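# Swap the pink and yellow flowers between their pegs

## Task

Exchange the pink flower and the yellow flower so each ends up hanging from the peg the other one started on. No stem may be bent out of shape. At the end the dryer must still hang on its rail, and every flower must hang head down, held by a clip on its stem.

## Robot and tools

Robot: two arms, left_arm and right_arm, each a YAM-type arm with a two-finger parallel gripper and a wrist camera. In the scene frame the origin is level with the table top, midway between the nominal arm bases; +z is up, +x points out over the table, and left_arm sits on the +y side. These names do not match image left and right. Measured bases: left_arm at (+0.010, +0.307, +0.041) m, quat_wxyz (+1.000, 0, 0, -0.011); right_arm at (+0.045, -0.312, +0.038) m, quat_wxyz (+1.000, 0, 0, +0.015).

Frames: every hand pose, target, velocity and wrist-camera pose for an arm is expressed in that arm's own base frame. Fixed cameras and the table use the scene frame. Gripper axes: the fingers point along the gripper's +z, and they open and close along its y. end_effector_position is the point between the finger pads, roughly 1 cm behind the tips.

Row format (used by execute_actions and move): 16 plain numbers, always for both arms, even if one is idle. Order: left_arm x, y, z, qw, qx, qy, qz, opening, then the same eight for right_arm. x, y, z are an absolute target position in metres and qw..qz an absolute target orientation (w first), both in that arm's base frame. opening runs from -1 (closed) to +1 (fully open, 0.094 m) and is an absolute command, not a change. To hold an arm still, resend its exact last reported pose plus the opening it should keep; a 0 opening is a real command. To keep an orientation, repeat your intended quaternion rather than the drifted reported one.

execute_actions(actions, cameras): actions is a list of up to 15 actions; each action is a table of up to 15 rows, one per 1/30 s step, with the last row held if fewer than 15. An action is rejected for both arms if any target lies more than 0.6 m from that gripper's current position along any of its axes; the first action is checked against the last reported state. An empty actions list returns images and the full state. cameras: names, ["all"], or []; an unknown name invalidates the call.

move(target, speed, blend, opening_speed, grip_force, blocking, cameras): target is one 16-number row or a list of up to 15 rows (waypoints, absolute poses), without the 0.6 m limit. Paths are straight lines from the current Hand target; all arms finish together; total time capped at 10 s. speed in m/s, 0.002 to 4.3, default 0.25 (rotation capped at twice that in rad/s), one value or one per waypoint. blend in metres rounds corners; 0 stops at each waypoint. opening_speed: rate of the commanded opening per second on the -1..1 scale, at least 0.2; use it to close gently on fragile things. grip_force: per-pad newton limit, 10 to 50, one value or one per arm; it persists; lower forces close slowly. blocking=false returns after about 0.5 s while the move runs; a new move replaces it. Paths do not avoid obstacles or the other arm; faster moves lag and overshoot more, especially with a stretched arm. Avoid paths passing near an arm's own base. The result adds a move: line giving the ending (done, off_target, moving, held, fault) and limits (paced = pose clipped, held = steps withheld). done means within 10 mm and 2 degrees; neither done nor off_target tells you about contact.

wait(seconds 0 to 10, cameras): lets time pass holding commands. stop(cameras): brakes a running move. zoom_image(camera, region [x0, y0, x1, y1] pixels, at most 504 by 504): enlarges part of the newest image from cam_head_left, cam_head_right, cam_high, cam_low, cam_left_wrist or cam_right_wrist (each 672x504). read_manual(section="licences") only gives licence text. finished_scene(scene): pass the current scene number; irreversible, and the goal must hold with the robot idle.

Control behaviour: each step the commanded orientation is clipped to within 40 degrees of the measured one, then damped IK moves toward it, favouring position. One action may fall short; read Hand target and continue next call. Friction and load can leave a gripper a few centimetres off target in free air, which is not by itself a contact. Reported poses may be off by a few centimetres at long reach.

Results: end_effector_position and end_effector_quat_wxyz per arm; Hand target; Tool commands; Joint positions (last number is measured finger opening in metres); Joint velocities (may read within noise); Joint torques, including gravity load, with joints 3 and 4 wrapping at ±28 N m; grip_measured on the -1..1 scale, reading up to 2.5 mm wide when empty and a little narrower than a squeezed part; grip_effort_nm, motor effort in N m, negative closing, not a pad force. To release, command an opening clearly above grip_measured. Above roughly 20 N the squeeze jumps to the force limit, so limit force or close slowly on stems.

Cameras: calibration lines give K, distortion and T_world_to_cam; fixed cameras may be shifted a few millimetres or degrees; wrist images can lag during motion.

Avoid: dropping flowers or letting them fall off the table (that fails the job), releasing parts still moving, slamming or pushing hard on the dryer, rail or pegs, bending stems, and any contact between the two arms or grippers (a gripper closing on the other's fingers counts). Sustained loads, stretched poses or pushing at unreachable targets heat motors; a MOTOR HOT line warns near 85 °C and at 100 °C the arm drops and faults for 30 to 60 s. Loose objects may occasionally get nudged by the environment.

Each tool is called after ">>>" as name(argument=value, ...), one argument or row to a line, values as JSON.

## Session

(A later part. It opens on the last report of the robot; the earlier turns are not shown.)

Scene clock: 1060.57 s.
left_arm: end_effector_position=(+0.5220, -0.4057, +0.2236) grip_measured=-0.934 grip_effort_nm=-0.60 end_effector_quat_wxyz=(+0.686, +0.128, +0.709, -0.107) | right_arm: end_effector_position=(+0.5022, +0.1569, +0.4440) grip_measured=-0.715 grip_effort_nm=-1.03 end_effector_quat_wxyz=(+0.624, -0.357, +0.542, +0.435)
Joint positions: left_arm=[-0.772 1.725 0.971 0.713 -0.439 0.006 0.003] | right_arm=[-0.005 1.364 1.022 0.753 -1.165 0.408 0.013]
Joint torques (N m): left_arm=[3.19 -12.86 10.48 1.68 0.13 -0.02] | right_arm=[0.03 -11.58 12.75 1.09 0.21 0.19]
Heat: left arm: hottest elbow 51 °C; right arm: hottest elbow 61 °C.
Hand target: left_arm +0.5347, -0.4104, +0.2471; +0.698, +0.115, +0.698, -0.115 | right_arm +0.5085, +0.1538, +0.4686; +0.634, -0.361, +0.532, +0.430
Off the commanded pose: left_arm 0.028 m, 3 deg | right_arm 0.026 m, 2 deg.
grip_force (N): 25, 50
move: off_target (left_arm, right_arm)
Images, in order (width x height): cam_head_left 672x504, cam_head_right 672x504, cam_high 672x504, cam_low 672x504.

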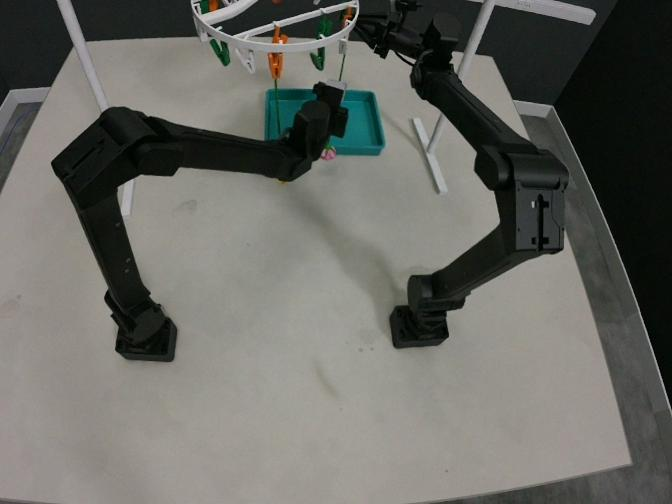

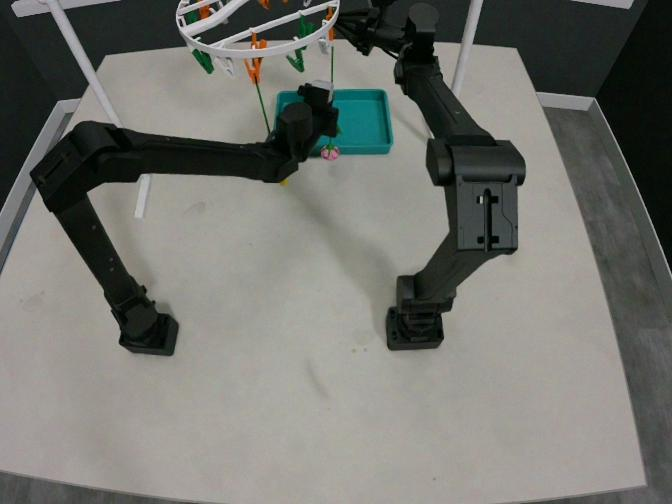

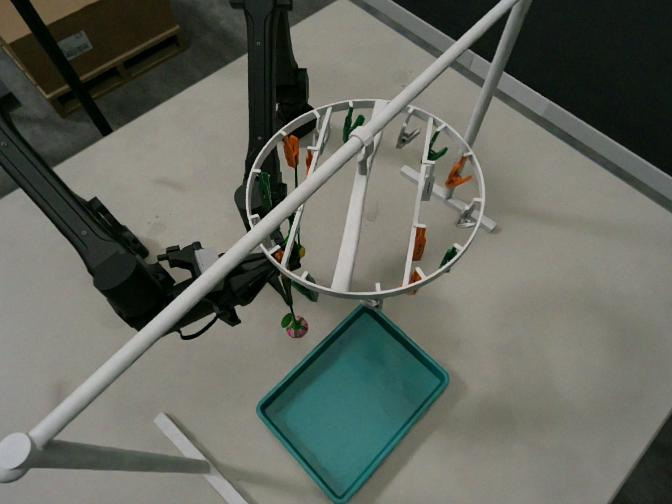

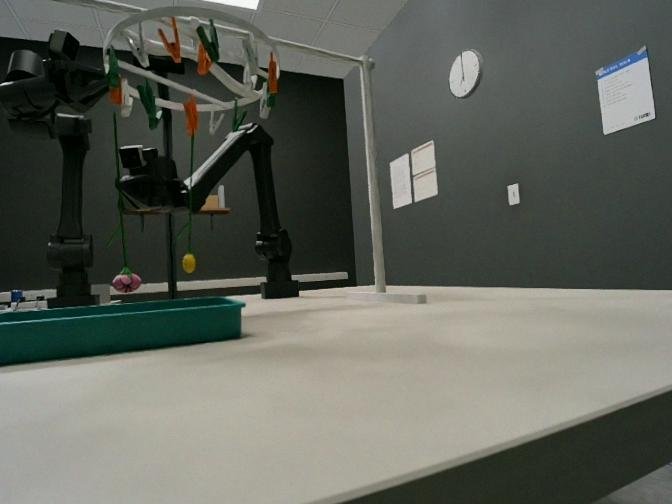

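>>> move(
  target=[
    [0.536, -0.4105, 0.262, 0.6977, 0.1149, 0.6977, -0.1149, -1, 0.510, 0.154, 0.469, 0.6339, -0.3609, 0.532, 0.43, -0.8],
  ],
  speed=0.08,
  cameras=["cam_low", "cam_high", "cam_head_right"],
)

>>> zoom_image(
  camera="cam_low",
  region=[90, 80, 150, 140],
)

>>> zoom_image(
  camera="cam_high",
  region=[250, 220, 310, 300],
)

>>> zoom_image(
  camera="cam_head_right",
  region=[300, 10, 360, 70],
)

Scene clock: 1073.63 s.
left_arm: end_effector_position=(+0.5230, -0.4066, +0.2250) grip_measured=-0.934 grip_effort_nm=-0.60 end_effector_quat_wxyz=(+0.680, +0.132, +0.714, -0.103) | right_arm: end_effector_position=(+0.5022, +0.1569, +0.4440) grip_measured=-0.715 grip_effort_nm=-1.03 end_effector_quat_wxyz=(+0.624, -0.357, +0.542, +0.435)
Joint positions: left_arm=[-0.772 1.716 0.98 0.675 -0.438 0.006 0.003] | right_arm=[-0.005 1.364 1.022 0.753 -1.165 0.408 0.013]
Joint torques (N m): left_arm=[3.31 -14.33 10.61 1.77 0.12 -0.02] | right_arm=[0.09 -11.52 12.74 1.16 0.21 0.18]
Heat: left arm: hottest elbow 53 °C; right arm: hottest elbow 61 °C.
Hand target: left_arm +0.5343, -0.4090, +0.2622; +0.698, +0.115, +0.697, -0.115 | right_arm +0.5085, +0.1538, +0.4686; +0.634, -0.361, +0.532, +0.430
Off the commanded pose: left_arm 0.039 m, 4 deg | right_arm 0.026 m, 2 deg.
grip_force (N): 25, 50
move: off_target (left_arm, right_arm)
Images, in order (width x height): cam_head_right 672x504, cam_high 672x504, cam_low 672x504.

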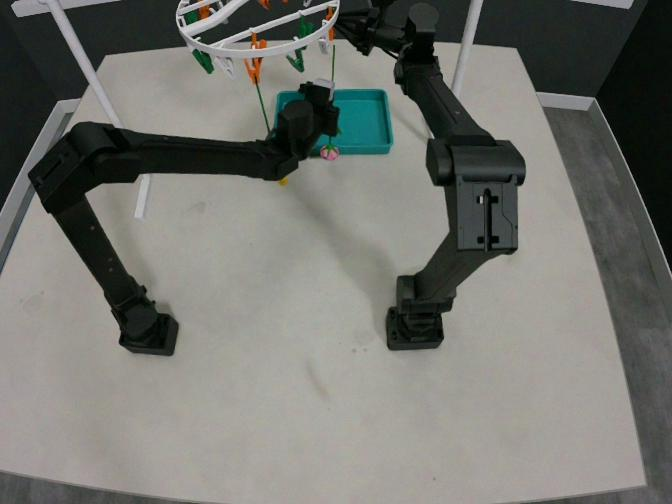

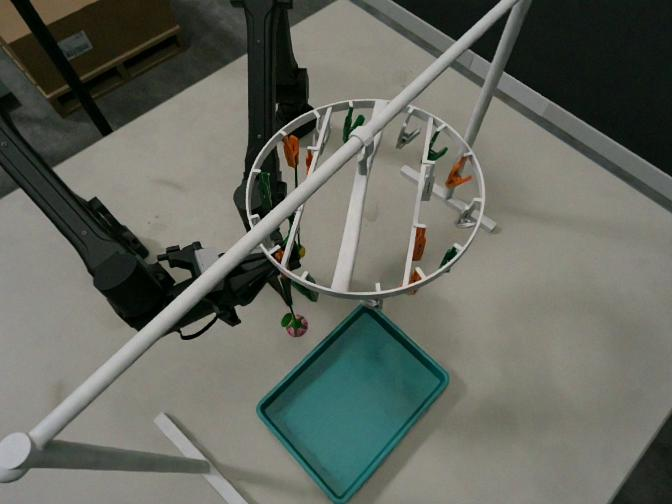

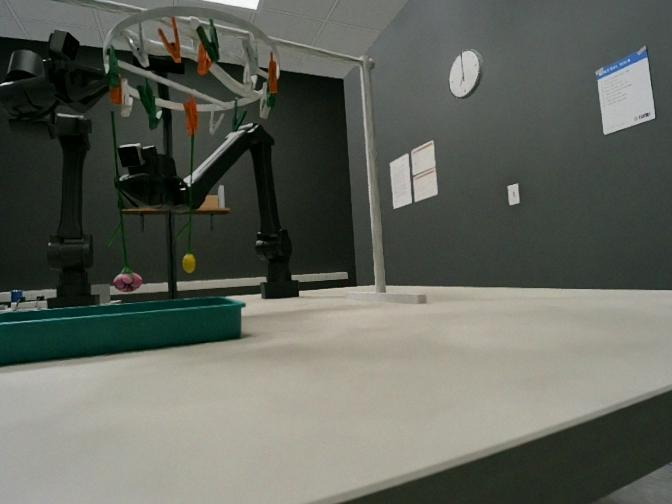

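Scaled by 8.400 from the camera's 672x504 image, which has a finer 960x720 frame.

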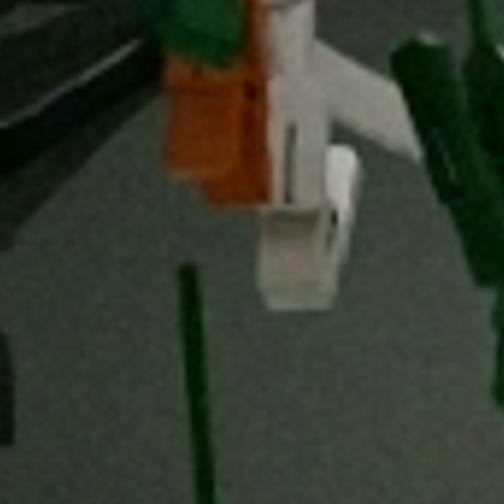

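Scaled by 6.300 from the camera's 672x504 image, which has a finer 960x720 frame.

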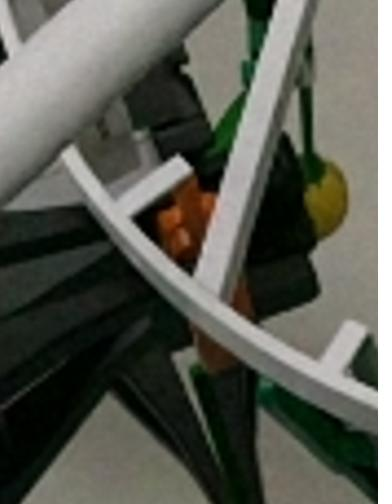

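Scaled by 8.400 from the camera's 672x504 image, which has a finer 960x720 frame.

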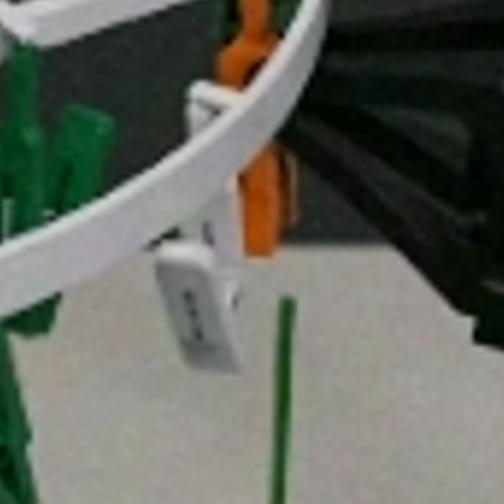

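>>> move(
  target=[
    [0.5417, -0.4050, 0.277, 0.7097, 0.1129, 0.6855, -0.1169, -1, 0.510, 0.154, 0.469, 0.6339, -0.3609, 0.532, 0.43, -0.8],
  ],
  speed=0.08,
  cameras=["cam_low", "cam_high", "cam_head_right"],
)

>>> zoom_image(
  camera="cam_low",
  region=[90, 80, 150, 140],
)

>>> zoom_image(
  camera="cam_head_right",
  region=[300, 10, 360, 70],
)

>>> zoom_image(
  camera="cam_high",
  region=[250, 220, 310, 300],
)

Scene clock: 1086.57 s.
left_arm: end_effector_position=(+0.5285, -0.4012, +0.2331) grip_measured=-0.934 grip_effort_nm=-0.60 end_effector_quat_wxyz=(+0.684, +0.129, +0.711, -0.106) | right_arm: end_effector_position=(+0.5022, +0.1569, +0.4440) grip_measured=-0.715 grip_effort_nm=-1.03 end_effector_quat_wxyz=(+0.624, -0.357, +0.542, +0.435)
Joint positions: left_arm=[-0.757 1.707 0.985 0.674 -0.423 0.006 0.003] | right_arm=[-0.005 1.364 1.022 0.753 -1.165 0.408 0.013]
Joint torques (N m): left_arm=[3.08 -14.45 10.77 2.62 0.13 0.16] | right_arm=[0.03 -11.52 12.74 1.05 0.21 0.17]
Heat: left arm: hottest elbow 53 °C; right arm: hottest elbow 62 °C.
Hand target: left_arm +0.5395, -0.4031, +0.2769; +0.710, +0.113, +0.685, -0.117 | right_arm +0.5085, +0.1538, +0.4686; +0.634, -0.361, +0.532, +0.430
Off the commanded pose: left_arm 0.046 m, 5 deg | right_arm 0.026 m, 2 deg.
grip_force (N): 25, 50
move: off_target (left_arm, right_arm)
Images, in order (width x height): cam_head_right 672x504, cam_high 672x504, cam_low 672x504.

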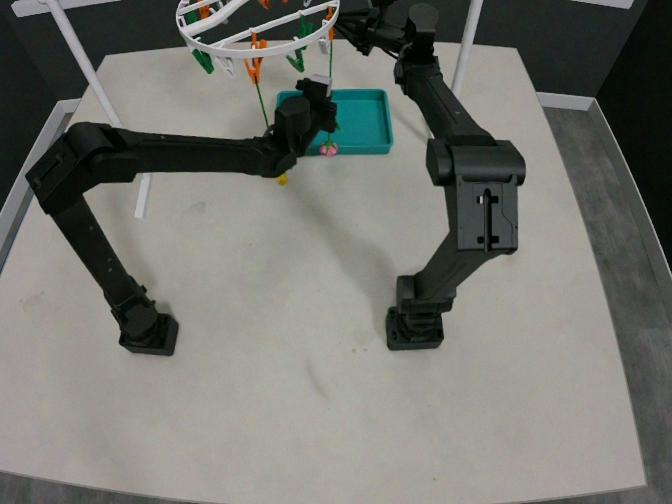

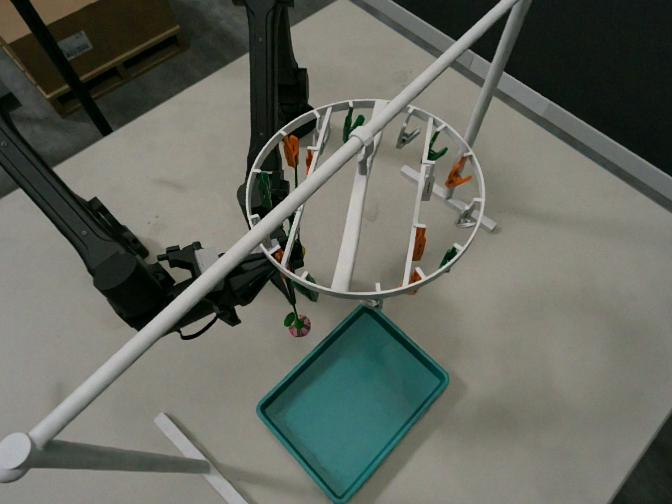

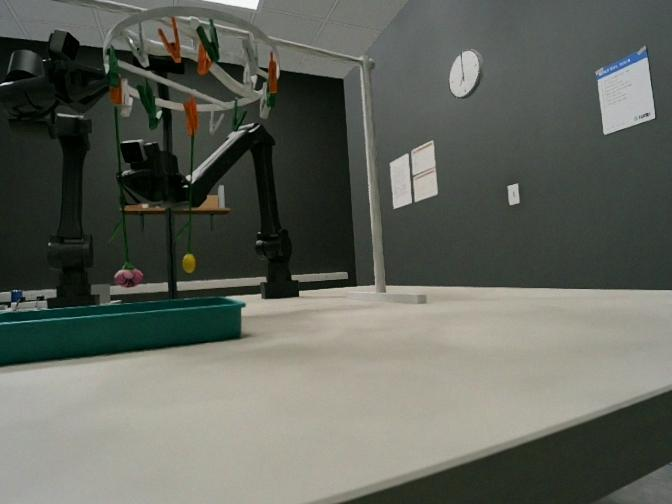

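Scaled by 8.400 from the camera's 672x504 image, which has a finer 960x720 frame.

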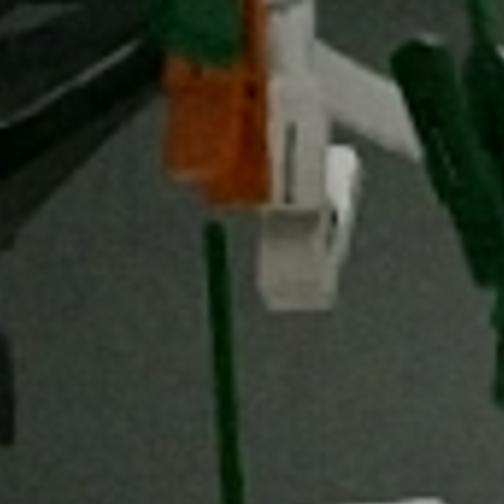

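Scaled by 8.400 from the camera's 672x504 image, which has a finer 960x720 frame.

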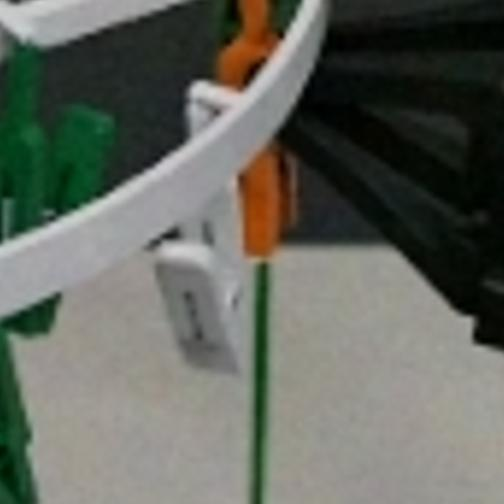

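Scaled by 6.300 from the camera's 672x504 image, which has a finer 960x720 frame.

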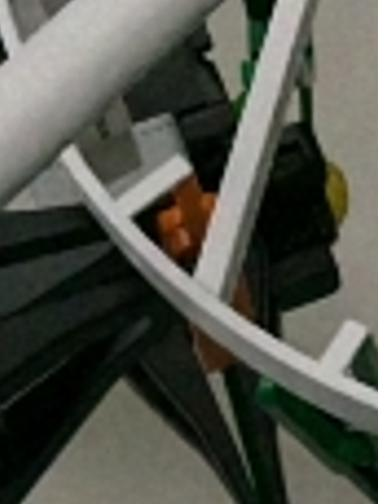

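>>> move(
  target=[
    [0.5425, -0.4060, 0.291, 0.7217, 0.1108, 0.6729, -0.1189, -1, 0.510, 0.154, 0.469, 0.6339, -0.3609, 0.532, 0.43, -0.8],
  ],
  speed=0.06,
  cameras=["cam_low", "cam_high", "cam_head_right"],
)

>>> zoom_image(
  camera="cam_low",
  region=[90, 80, 150, 140],
)

>>> zoom_image(
  camera="cam_head_right",
  region=[300, 10, 360, 70],
)

>>> zoom_image(
  camera="cam_high",
  region=[250, 220, 310, 300],
)

Scene clock: 1097.80 s.
left_arm: end_effector_position=(+0.5298, -0.4026, +0.2451) grip_measured=-0.934 grip_effort_nm=-0.60 end_effector_quat_wxyz=(+0.693, +0.128, +0.701, -0.107) | right_arm: end_effector_position=(+0.5022, +0.1569, +0.4440) grip_measured=-0.715 grip_effort_nm=-1.03 end_effector_quat_wxyz=(+0.624, -0.357, +0.542, +0.435)
Joint positions: left_arm=[-0.757 1.701 0.994 0.69 -0.423 0.021 0.003] | right_arm=[-0.005 1.364 1.022 0.753 -1.165 0.408 0.013]
Joint torques (N m): left_arm=[3.19 -14.39 10.86 2.95 0.13 0.16] | right_arm=[0.26 -11.46 12.75 1.11 0.22 0.18]
Heat: left arm: hottest elbow 52 °C; right arm: hottest elbow 62 °C.
Hand target: left_arm +0.5401, -0.4040, +0.2908; +0.722, +0.111, +0.673, -0.119 | right_arm +0.5085, +0.1538, +0.4686; +0.634, -0.361, +0.532, +0.430
Off the commanded pose: left_arm 0.048 m, 5 deg | right_arm 0.026 m, 2 deg.
grip_force (N): 25, 50
move: off_target (left_arm, right_arm)
Images, in order (width x height): cam_head_right 672x504, cam_high 672x504, cam_low 672x504.

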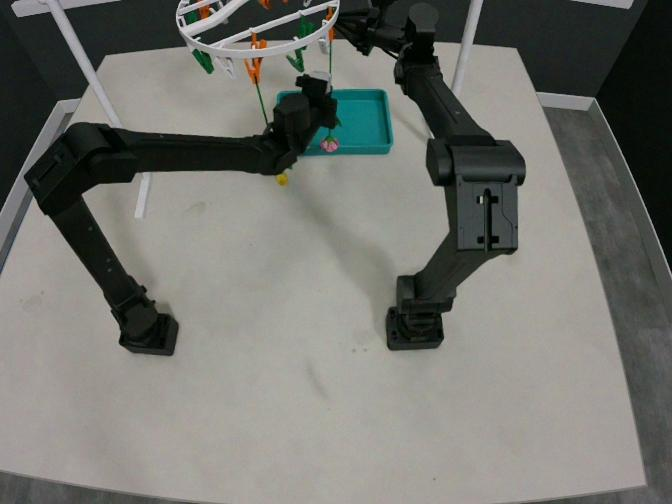

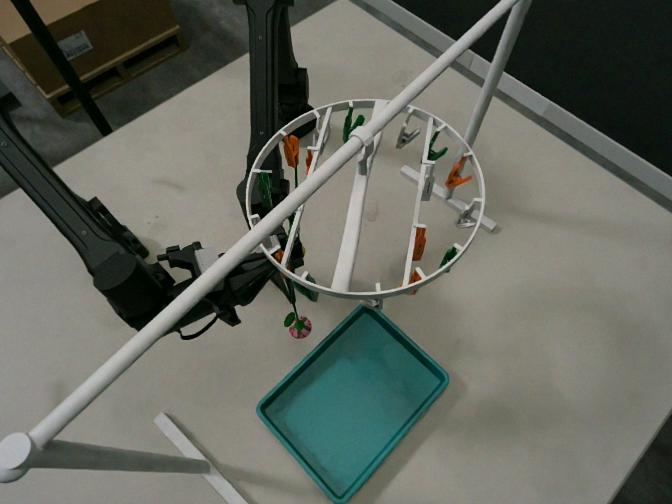

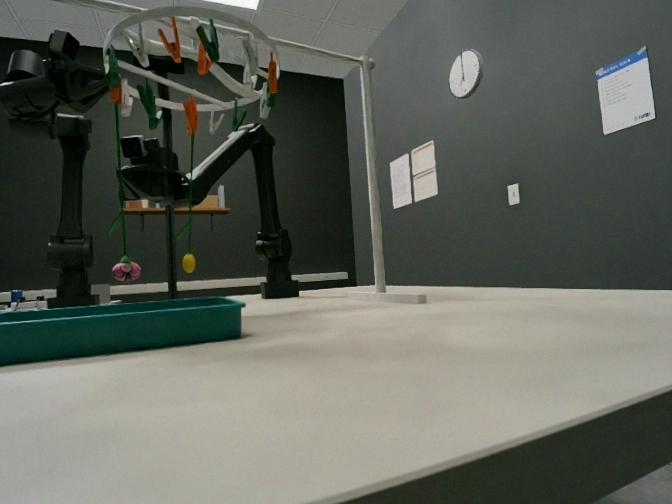

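Scaled by 8.400 from the camera's 672x504 image, which has a finer 960x720 frame.

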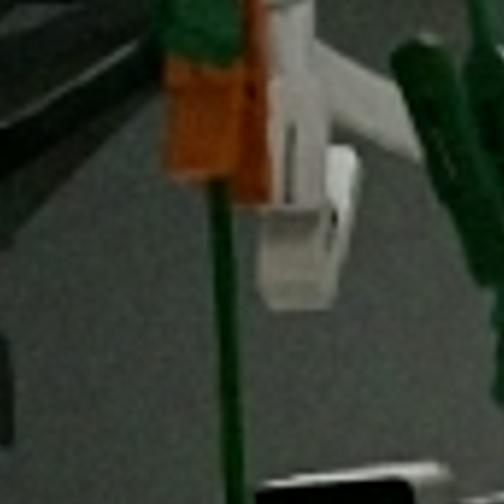

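Scaled by 8.400 from the camera's 672x504 image, which has a finer 960x720 frame.

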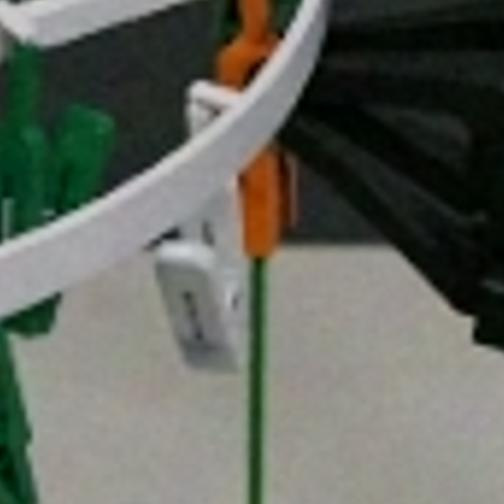

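Scaled by 6.300 from the camera's 672x504 image, which has a finer 960x720 frame.

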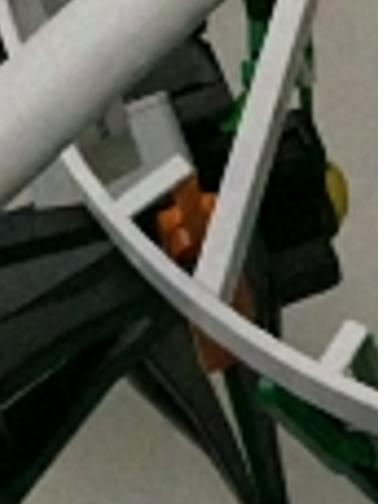

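>>> move(
  target=[
    [0.5425, -0.4065, 0.309, 0.7217, 0.1108, 0.6729, -0.1189, -1, 0.510, 0.154, 0.469, 0.6339, -0.3609, 0.532, 0.43, -0.8],
  ],
  speed=0.06,
  cameras=["cam_low", "cam_high", "cam_head_right"],
)

>>> zoom_image(
  camera="cam_low",
  region=[90, 80, 150, 140],
)

>>> zoom_image(
  camera="cam_head_right",
  region=[300, 10, 360, 70],
)

>>> zoom_image(
  camera="cam_high",
  region=[250, 220, 310, 300],
)

Scene clock: 1104.53 s.
left_arm: end_effector_position=(+0.5302, -0.4030, +0.2624) grip_measured=-0.934 grip_effort_nm=-0.60 end_effector_quat_wxyz=(+0.698, +0.125, +0.696, -0.110) | right_arm: end_effector_position=(+0.5026, +0.1566, +0.4452) grip_measured=-0.715 grip_effort_nm=-1.03 end_effector_quat_wxyz=(+0.625, -0.357, +0.542, +0.434)
Joint positions: left_arm=[-0.757 1.678 1.008 0.669 -0.423 0.022 0.003] | right_arm=[-0.005 1.364 1.024 0.753 -1.164 0.408 0.013]
Joint torques (N m): left_arm=[3.19 -14.68 11.44 1.69 0.11 0.17] | right_arm=[0.03 -11.63 12.59 1.13 0.19 0.18]
Heat: left arm: hottest elbow 54 °C; right arm: hottest elbow 62 °C.
Hand target: left_arm +0.5400, -0.4044, +0.3088; +0.722, +0.111, +0.673, -0.119 | right_arm +0.5087, +0.1538, +0.4685; +0.634, -0.361, +0.532, +0.430
Off the commanded pose: left_arm 0.048 m, 4 deg | right_arm 0.025 m, 2 deg.
grip_force (N): 25, 50
move: off_target (left_arm, right_arm)
Images, in order (width x height): cam_head_right 672x504, cam_high 672x504, cam_low 672x504.

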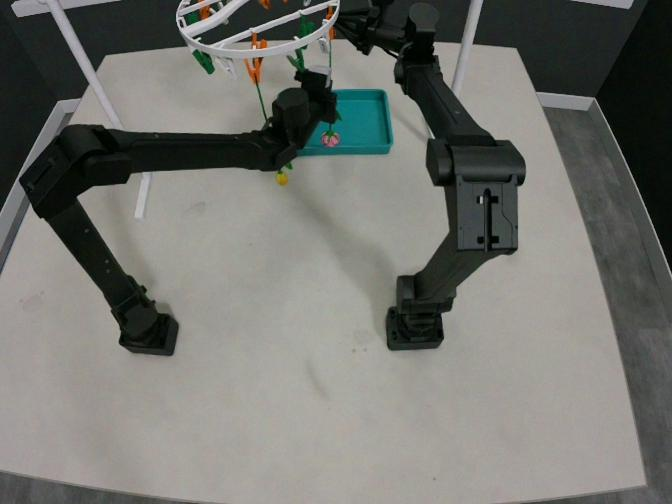

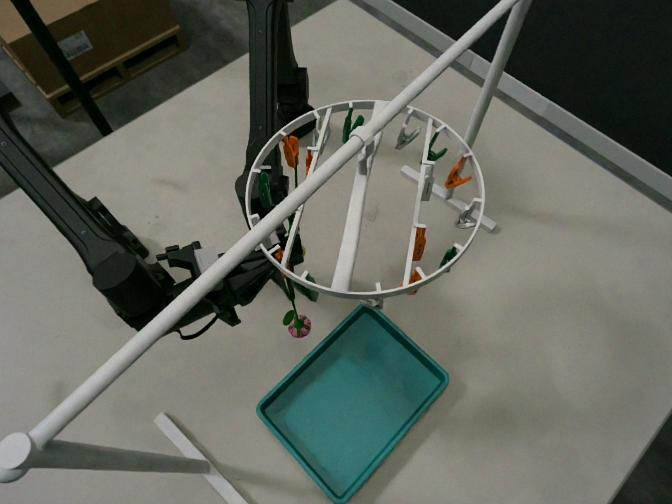

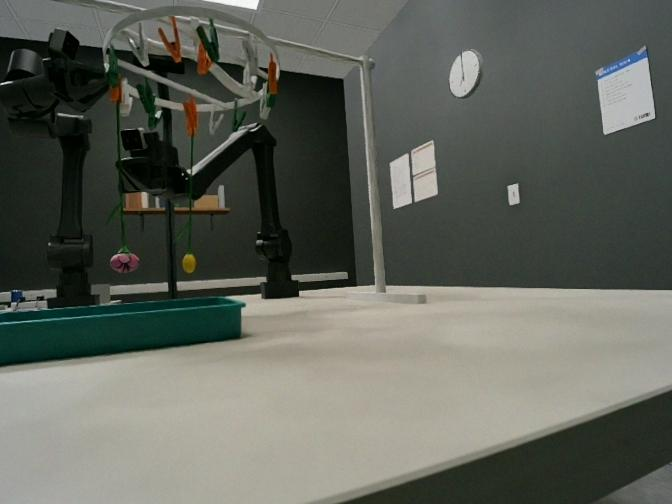

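Scaled by 8.400 from the camera's 672x504 image, which has a finer 960x720 frame.

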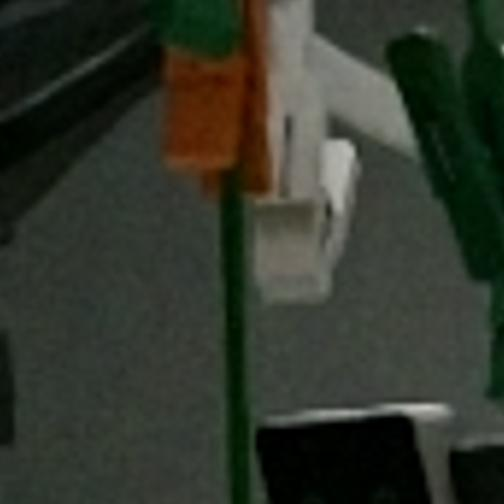

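Scaled by 8.400 from the camera's 672x504 image, which has a finer 960x720 frame.

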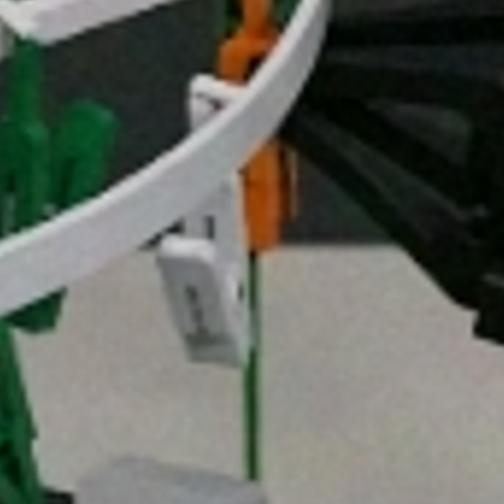

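Scaled by 6.300 from the camera's 672x504 image, which has a finer 960x720 frame.

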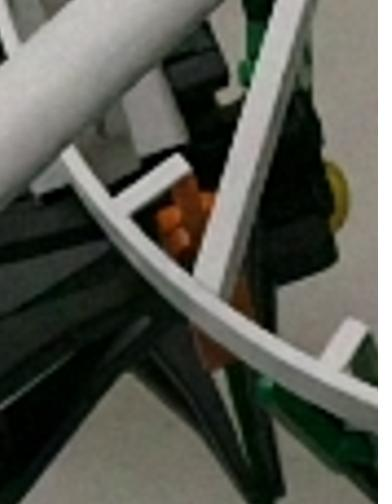

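>>> move(
  target=[
    [0.5425, -0.4065, 0.309, 0.7217, 0.1108, 0.6729, -0.1189, -1, 0.510, 0.154, 0.469, 0.6339, -0.3609, 0.532, 0.43, -0.25],
  ],
  speed=0.06,
  opening_speed=0.5,
  cameras=["cam_low", "cam_high", "cam_head_right", "cam_right_wrist"],
)

>>> zoom_image(
  camera="cam_low",
  region=[90, 80, 150, 140],
)

>>> zoom_image(
  camera="cam_head_right",
  region=[300, 10, 360, 70],
)

>>> zoom_image(
  camera="cam_high",
  region=[250, 220, 310, 300],
)

Scene clock: 1111.27 s.
left_arm: end_effector_position=(+0.5311, -0.4038, +0.2671) grip_measured=-0.934 grip_effort_nm=-0.60 end_effector_quat_wxyz=(+0.701, +0.124, +0.694, -0.111) | right_arm: end_effector_position=(+0.5026, +0.1567, +0.4457) grip_measured=-0.252 grip_effort_nm=0.08 end_effector_quat_wxyz=(+0.625, -0.357, +0.541, +0.434)
Joint positions: left_arm=[-0.757 1.676 1.014 0.669 -0.423 0.022 0.003] | right_arm=[-0.005 1.364 1.025 0.753 -1.164 0.408 0.035]
Joint torques (N m): left_arm=[3.25 -14.45 11.21 1.8 0.13 0.16] | right_arm=[0.09 -11.69 12.55 1.1 0.2 0.18]
Heat: left arm: hottest elbow 54 °C; right arm: hottest elbow 61 °C.
Hand target: left_arm +0.5404, -0.4048, +0.3089; +0.722, +0.111, +0.673, -0.119 | right_arm +0.5087, +0.1538, +0.4685; +0.634, -0.361, +0.532, +0.430
Off the commanded pose: left_arm 0.043 m, 4 deg | right_arm 0.025 m, 2 deg.
grip_force (N): 25, 50
move: off_target (left_arm, right_arm)
camera_calibration:
cam_right_wrist: T_world_to_cam=[[0.931239, -0.364163, -0.0133769, -0.406094], [-0.10858, -0.242245, -0.96412, 0.562461], [0.347857, 0.899279, -0.265128, -0.108691], [0, 0, 0, 1]] pos_world=[0.477051, 0.086112, 0.508031]
Images, in order (width x height): cam_head_right 672x504, cam_high 672x504, cam_low 672x504, cam_right_wrist 672x504.

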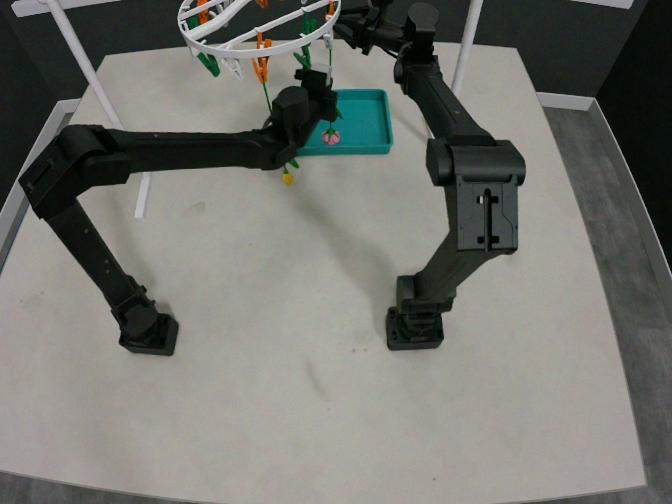

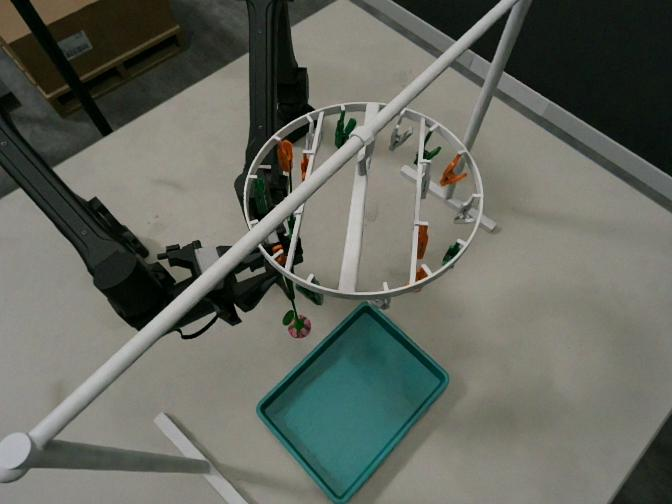

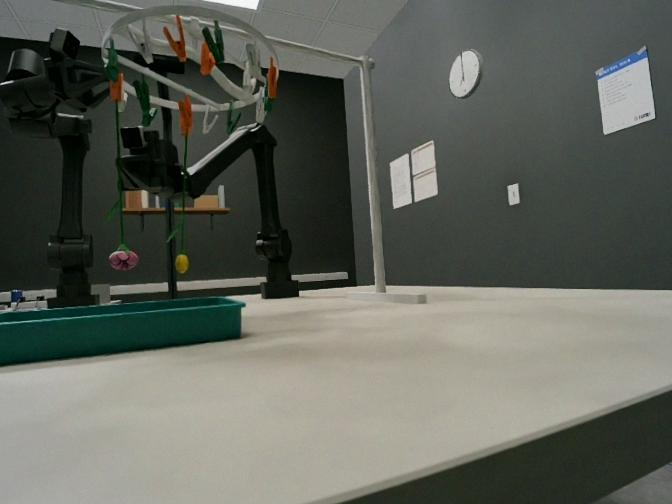

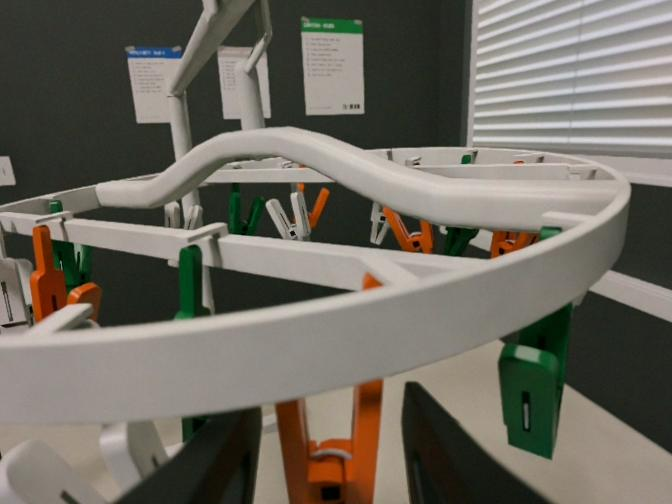

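Scaled by 8.400 from the camera's 672x504 image, which has a finer 960x720 frame.

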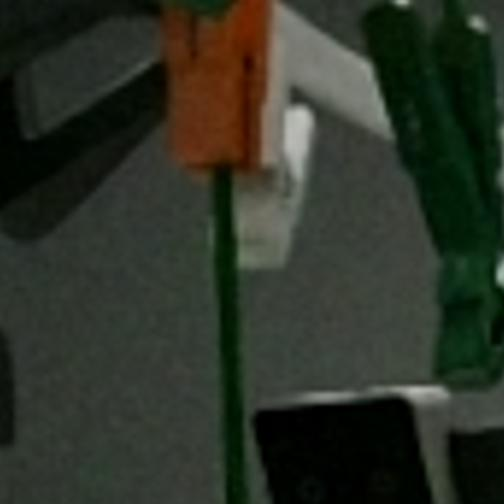

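Scaled by 8.400 from the camera's 672x504 image, which has a finer 960x720 frame.

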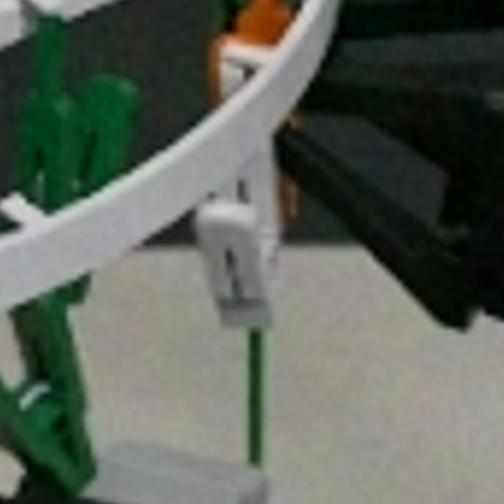

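Scaled by 6.300 from the camera's 672x504 image, which has a finer 960x720 frame.

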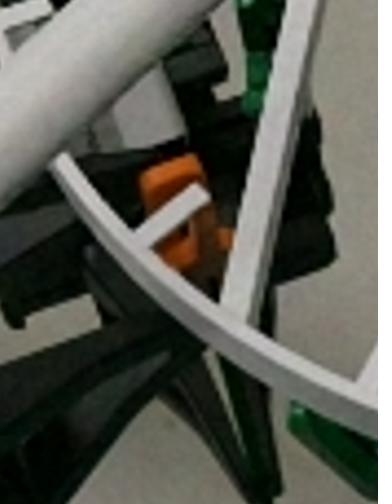

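>>> move(
  target=[
    [0.5425, -0.4065, 0.309, 0.7217, 0.1108, 0.6729, -0.1189, -0.35, 0.510, 0.154, 0.469, 0.6339, -0.3609, 0.532, 0.43, 0.0],
  ],
  speed=0.06,
  opening_speed=0.6,
  cameras=["cam_low", "cam_high", "cam_left_wrist", "cam_right_wrist"],
)

>>> zoom_image(
  camera="cam_low",
  region=[80, 60, 220, 280],
)

Scene clock: 1116.40 s.
left_arm: end_effector_position=(+0.5308, -0.4035, +0.2691) grip_measured=-0.353 grip_effort_nm=0.05 end_effector_quat_wxyz=(+0.702, +0.123, +0.693, -0.112) | right_arm: end_effector_position=(+0.5026, +0.1567, +0.4457) grip_measured=-0.001 grip_effort_nm=0.08 end_effector_quat_wxyz=(+0.625, -0.357, +0.541, +0.434)
Joint positions: left_arm=[-0.757 1.673 1.014 0.669 -0.423 0.022 0.03] | right_arm=[-0.005 1.364 1.025 0.753 -1.164 0.408 0.047]
Joint torques (N m): left_arm=[3.19 -14.21 11.23 1.78 0.13 0.16] | right_arm=[-0.09 -11.52 12.53 1.09 0.21 0.18]
Heat: left arm: hottest elbow 55 °C; right arm: hottest elbow 62 °C.
Hand target: left_arm +0.5404, -0.4048, +0.3090; +0.722, +0.111, +0.673, -0.119 | right_arm +0.5087, +0.1538, +0.4685; +0.634, -0.361, +0.532, +0.430
Off the commanded pose: left_arm 0.042 m, 4 deg | right_arm 0.025 m, 2 deg.
grip_force (N): 25, 50
move: off_target (left_arm, right_arm)
camera_calibration:
cam_left_wrist: T_world_to_cam=[[-0.322358, -0.946094, -0.0314818, -0.202243], [-0.380249, 0.159873, -0.910962, 0.549267], [0.866889, -0.281685, -0.411288, -0.370643], [0, 0, 0, 1]] pos_world=[0.46497, -0.383558, 0.341553]
cam_right_wrist: T_world_to_cam=[[0.931239, -0.364163, -0.0133769, -0.406094], [-0.10858, -0.242245, -0.96412, 0.562461], [0.347857, 0.899279, -0.265128, -0.108691], [0, 0, 0, 1]] pos_world=[0.477051, 0.086112, 0.508031]
Images, in order (width x height): cam_high 672x504, cam_low 672x504, cam_left_wrist 672x504, cam_right_wrist 672x504.

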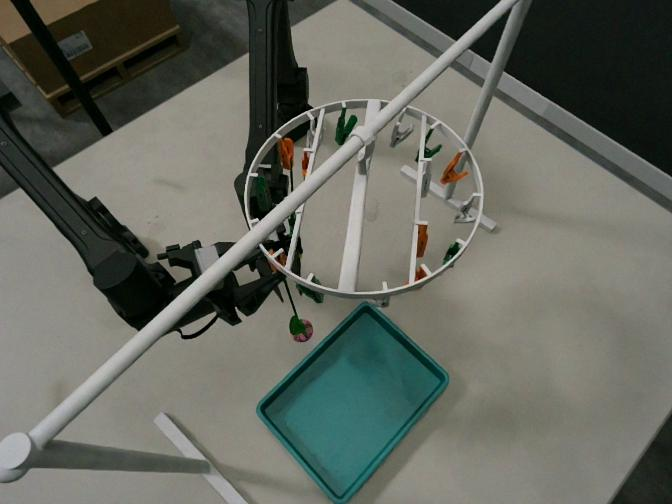

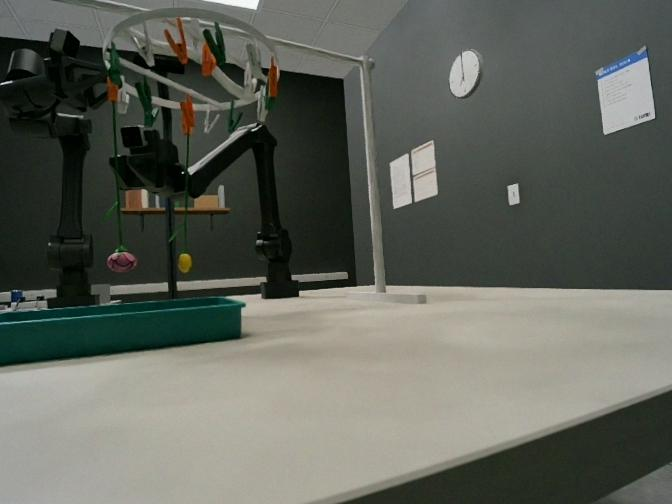

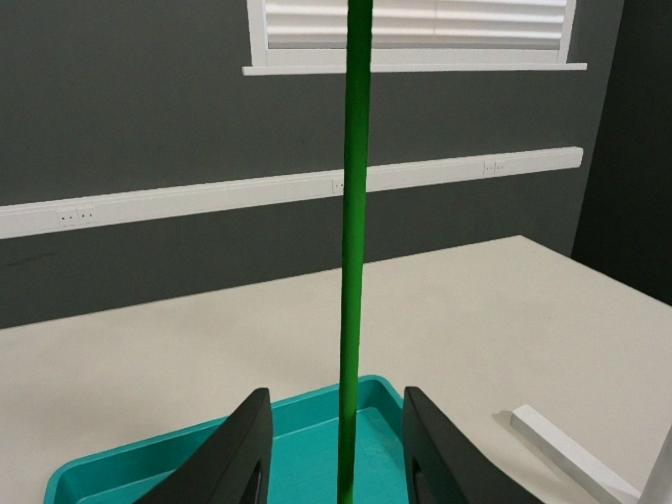

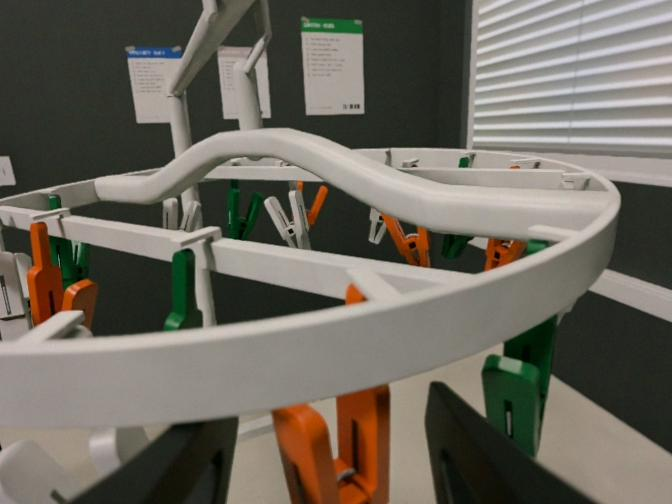

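Scaled by 2.291 from the camera's 672x504 image, which has a finer 960x720 frame.

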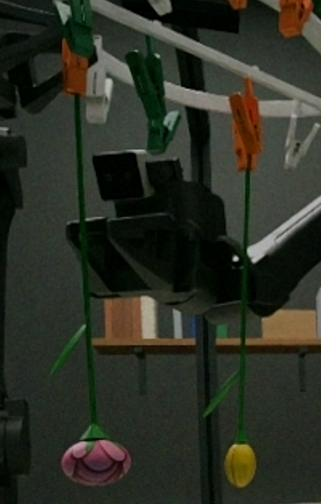

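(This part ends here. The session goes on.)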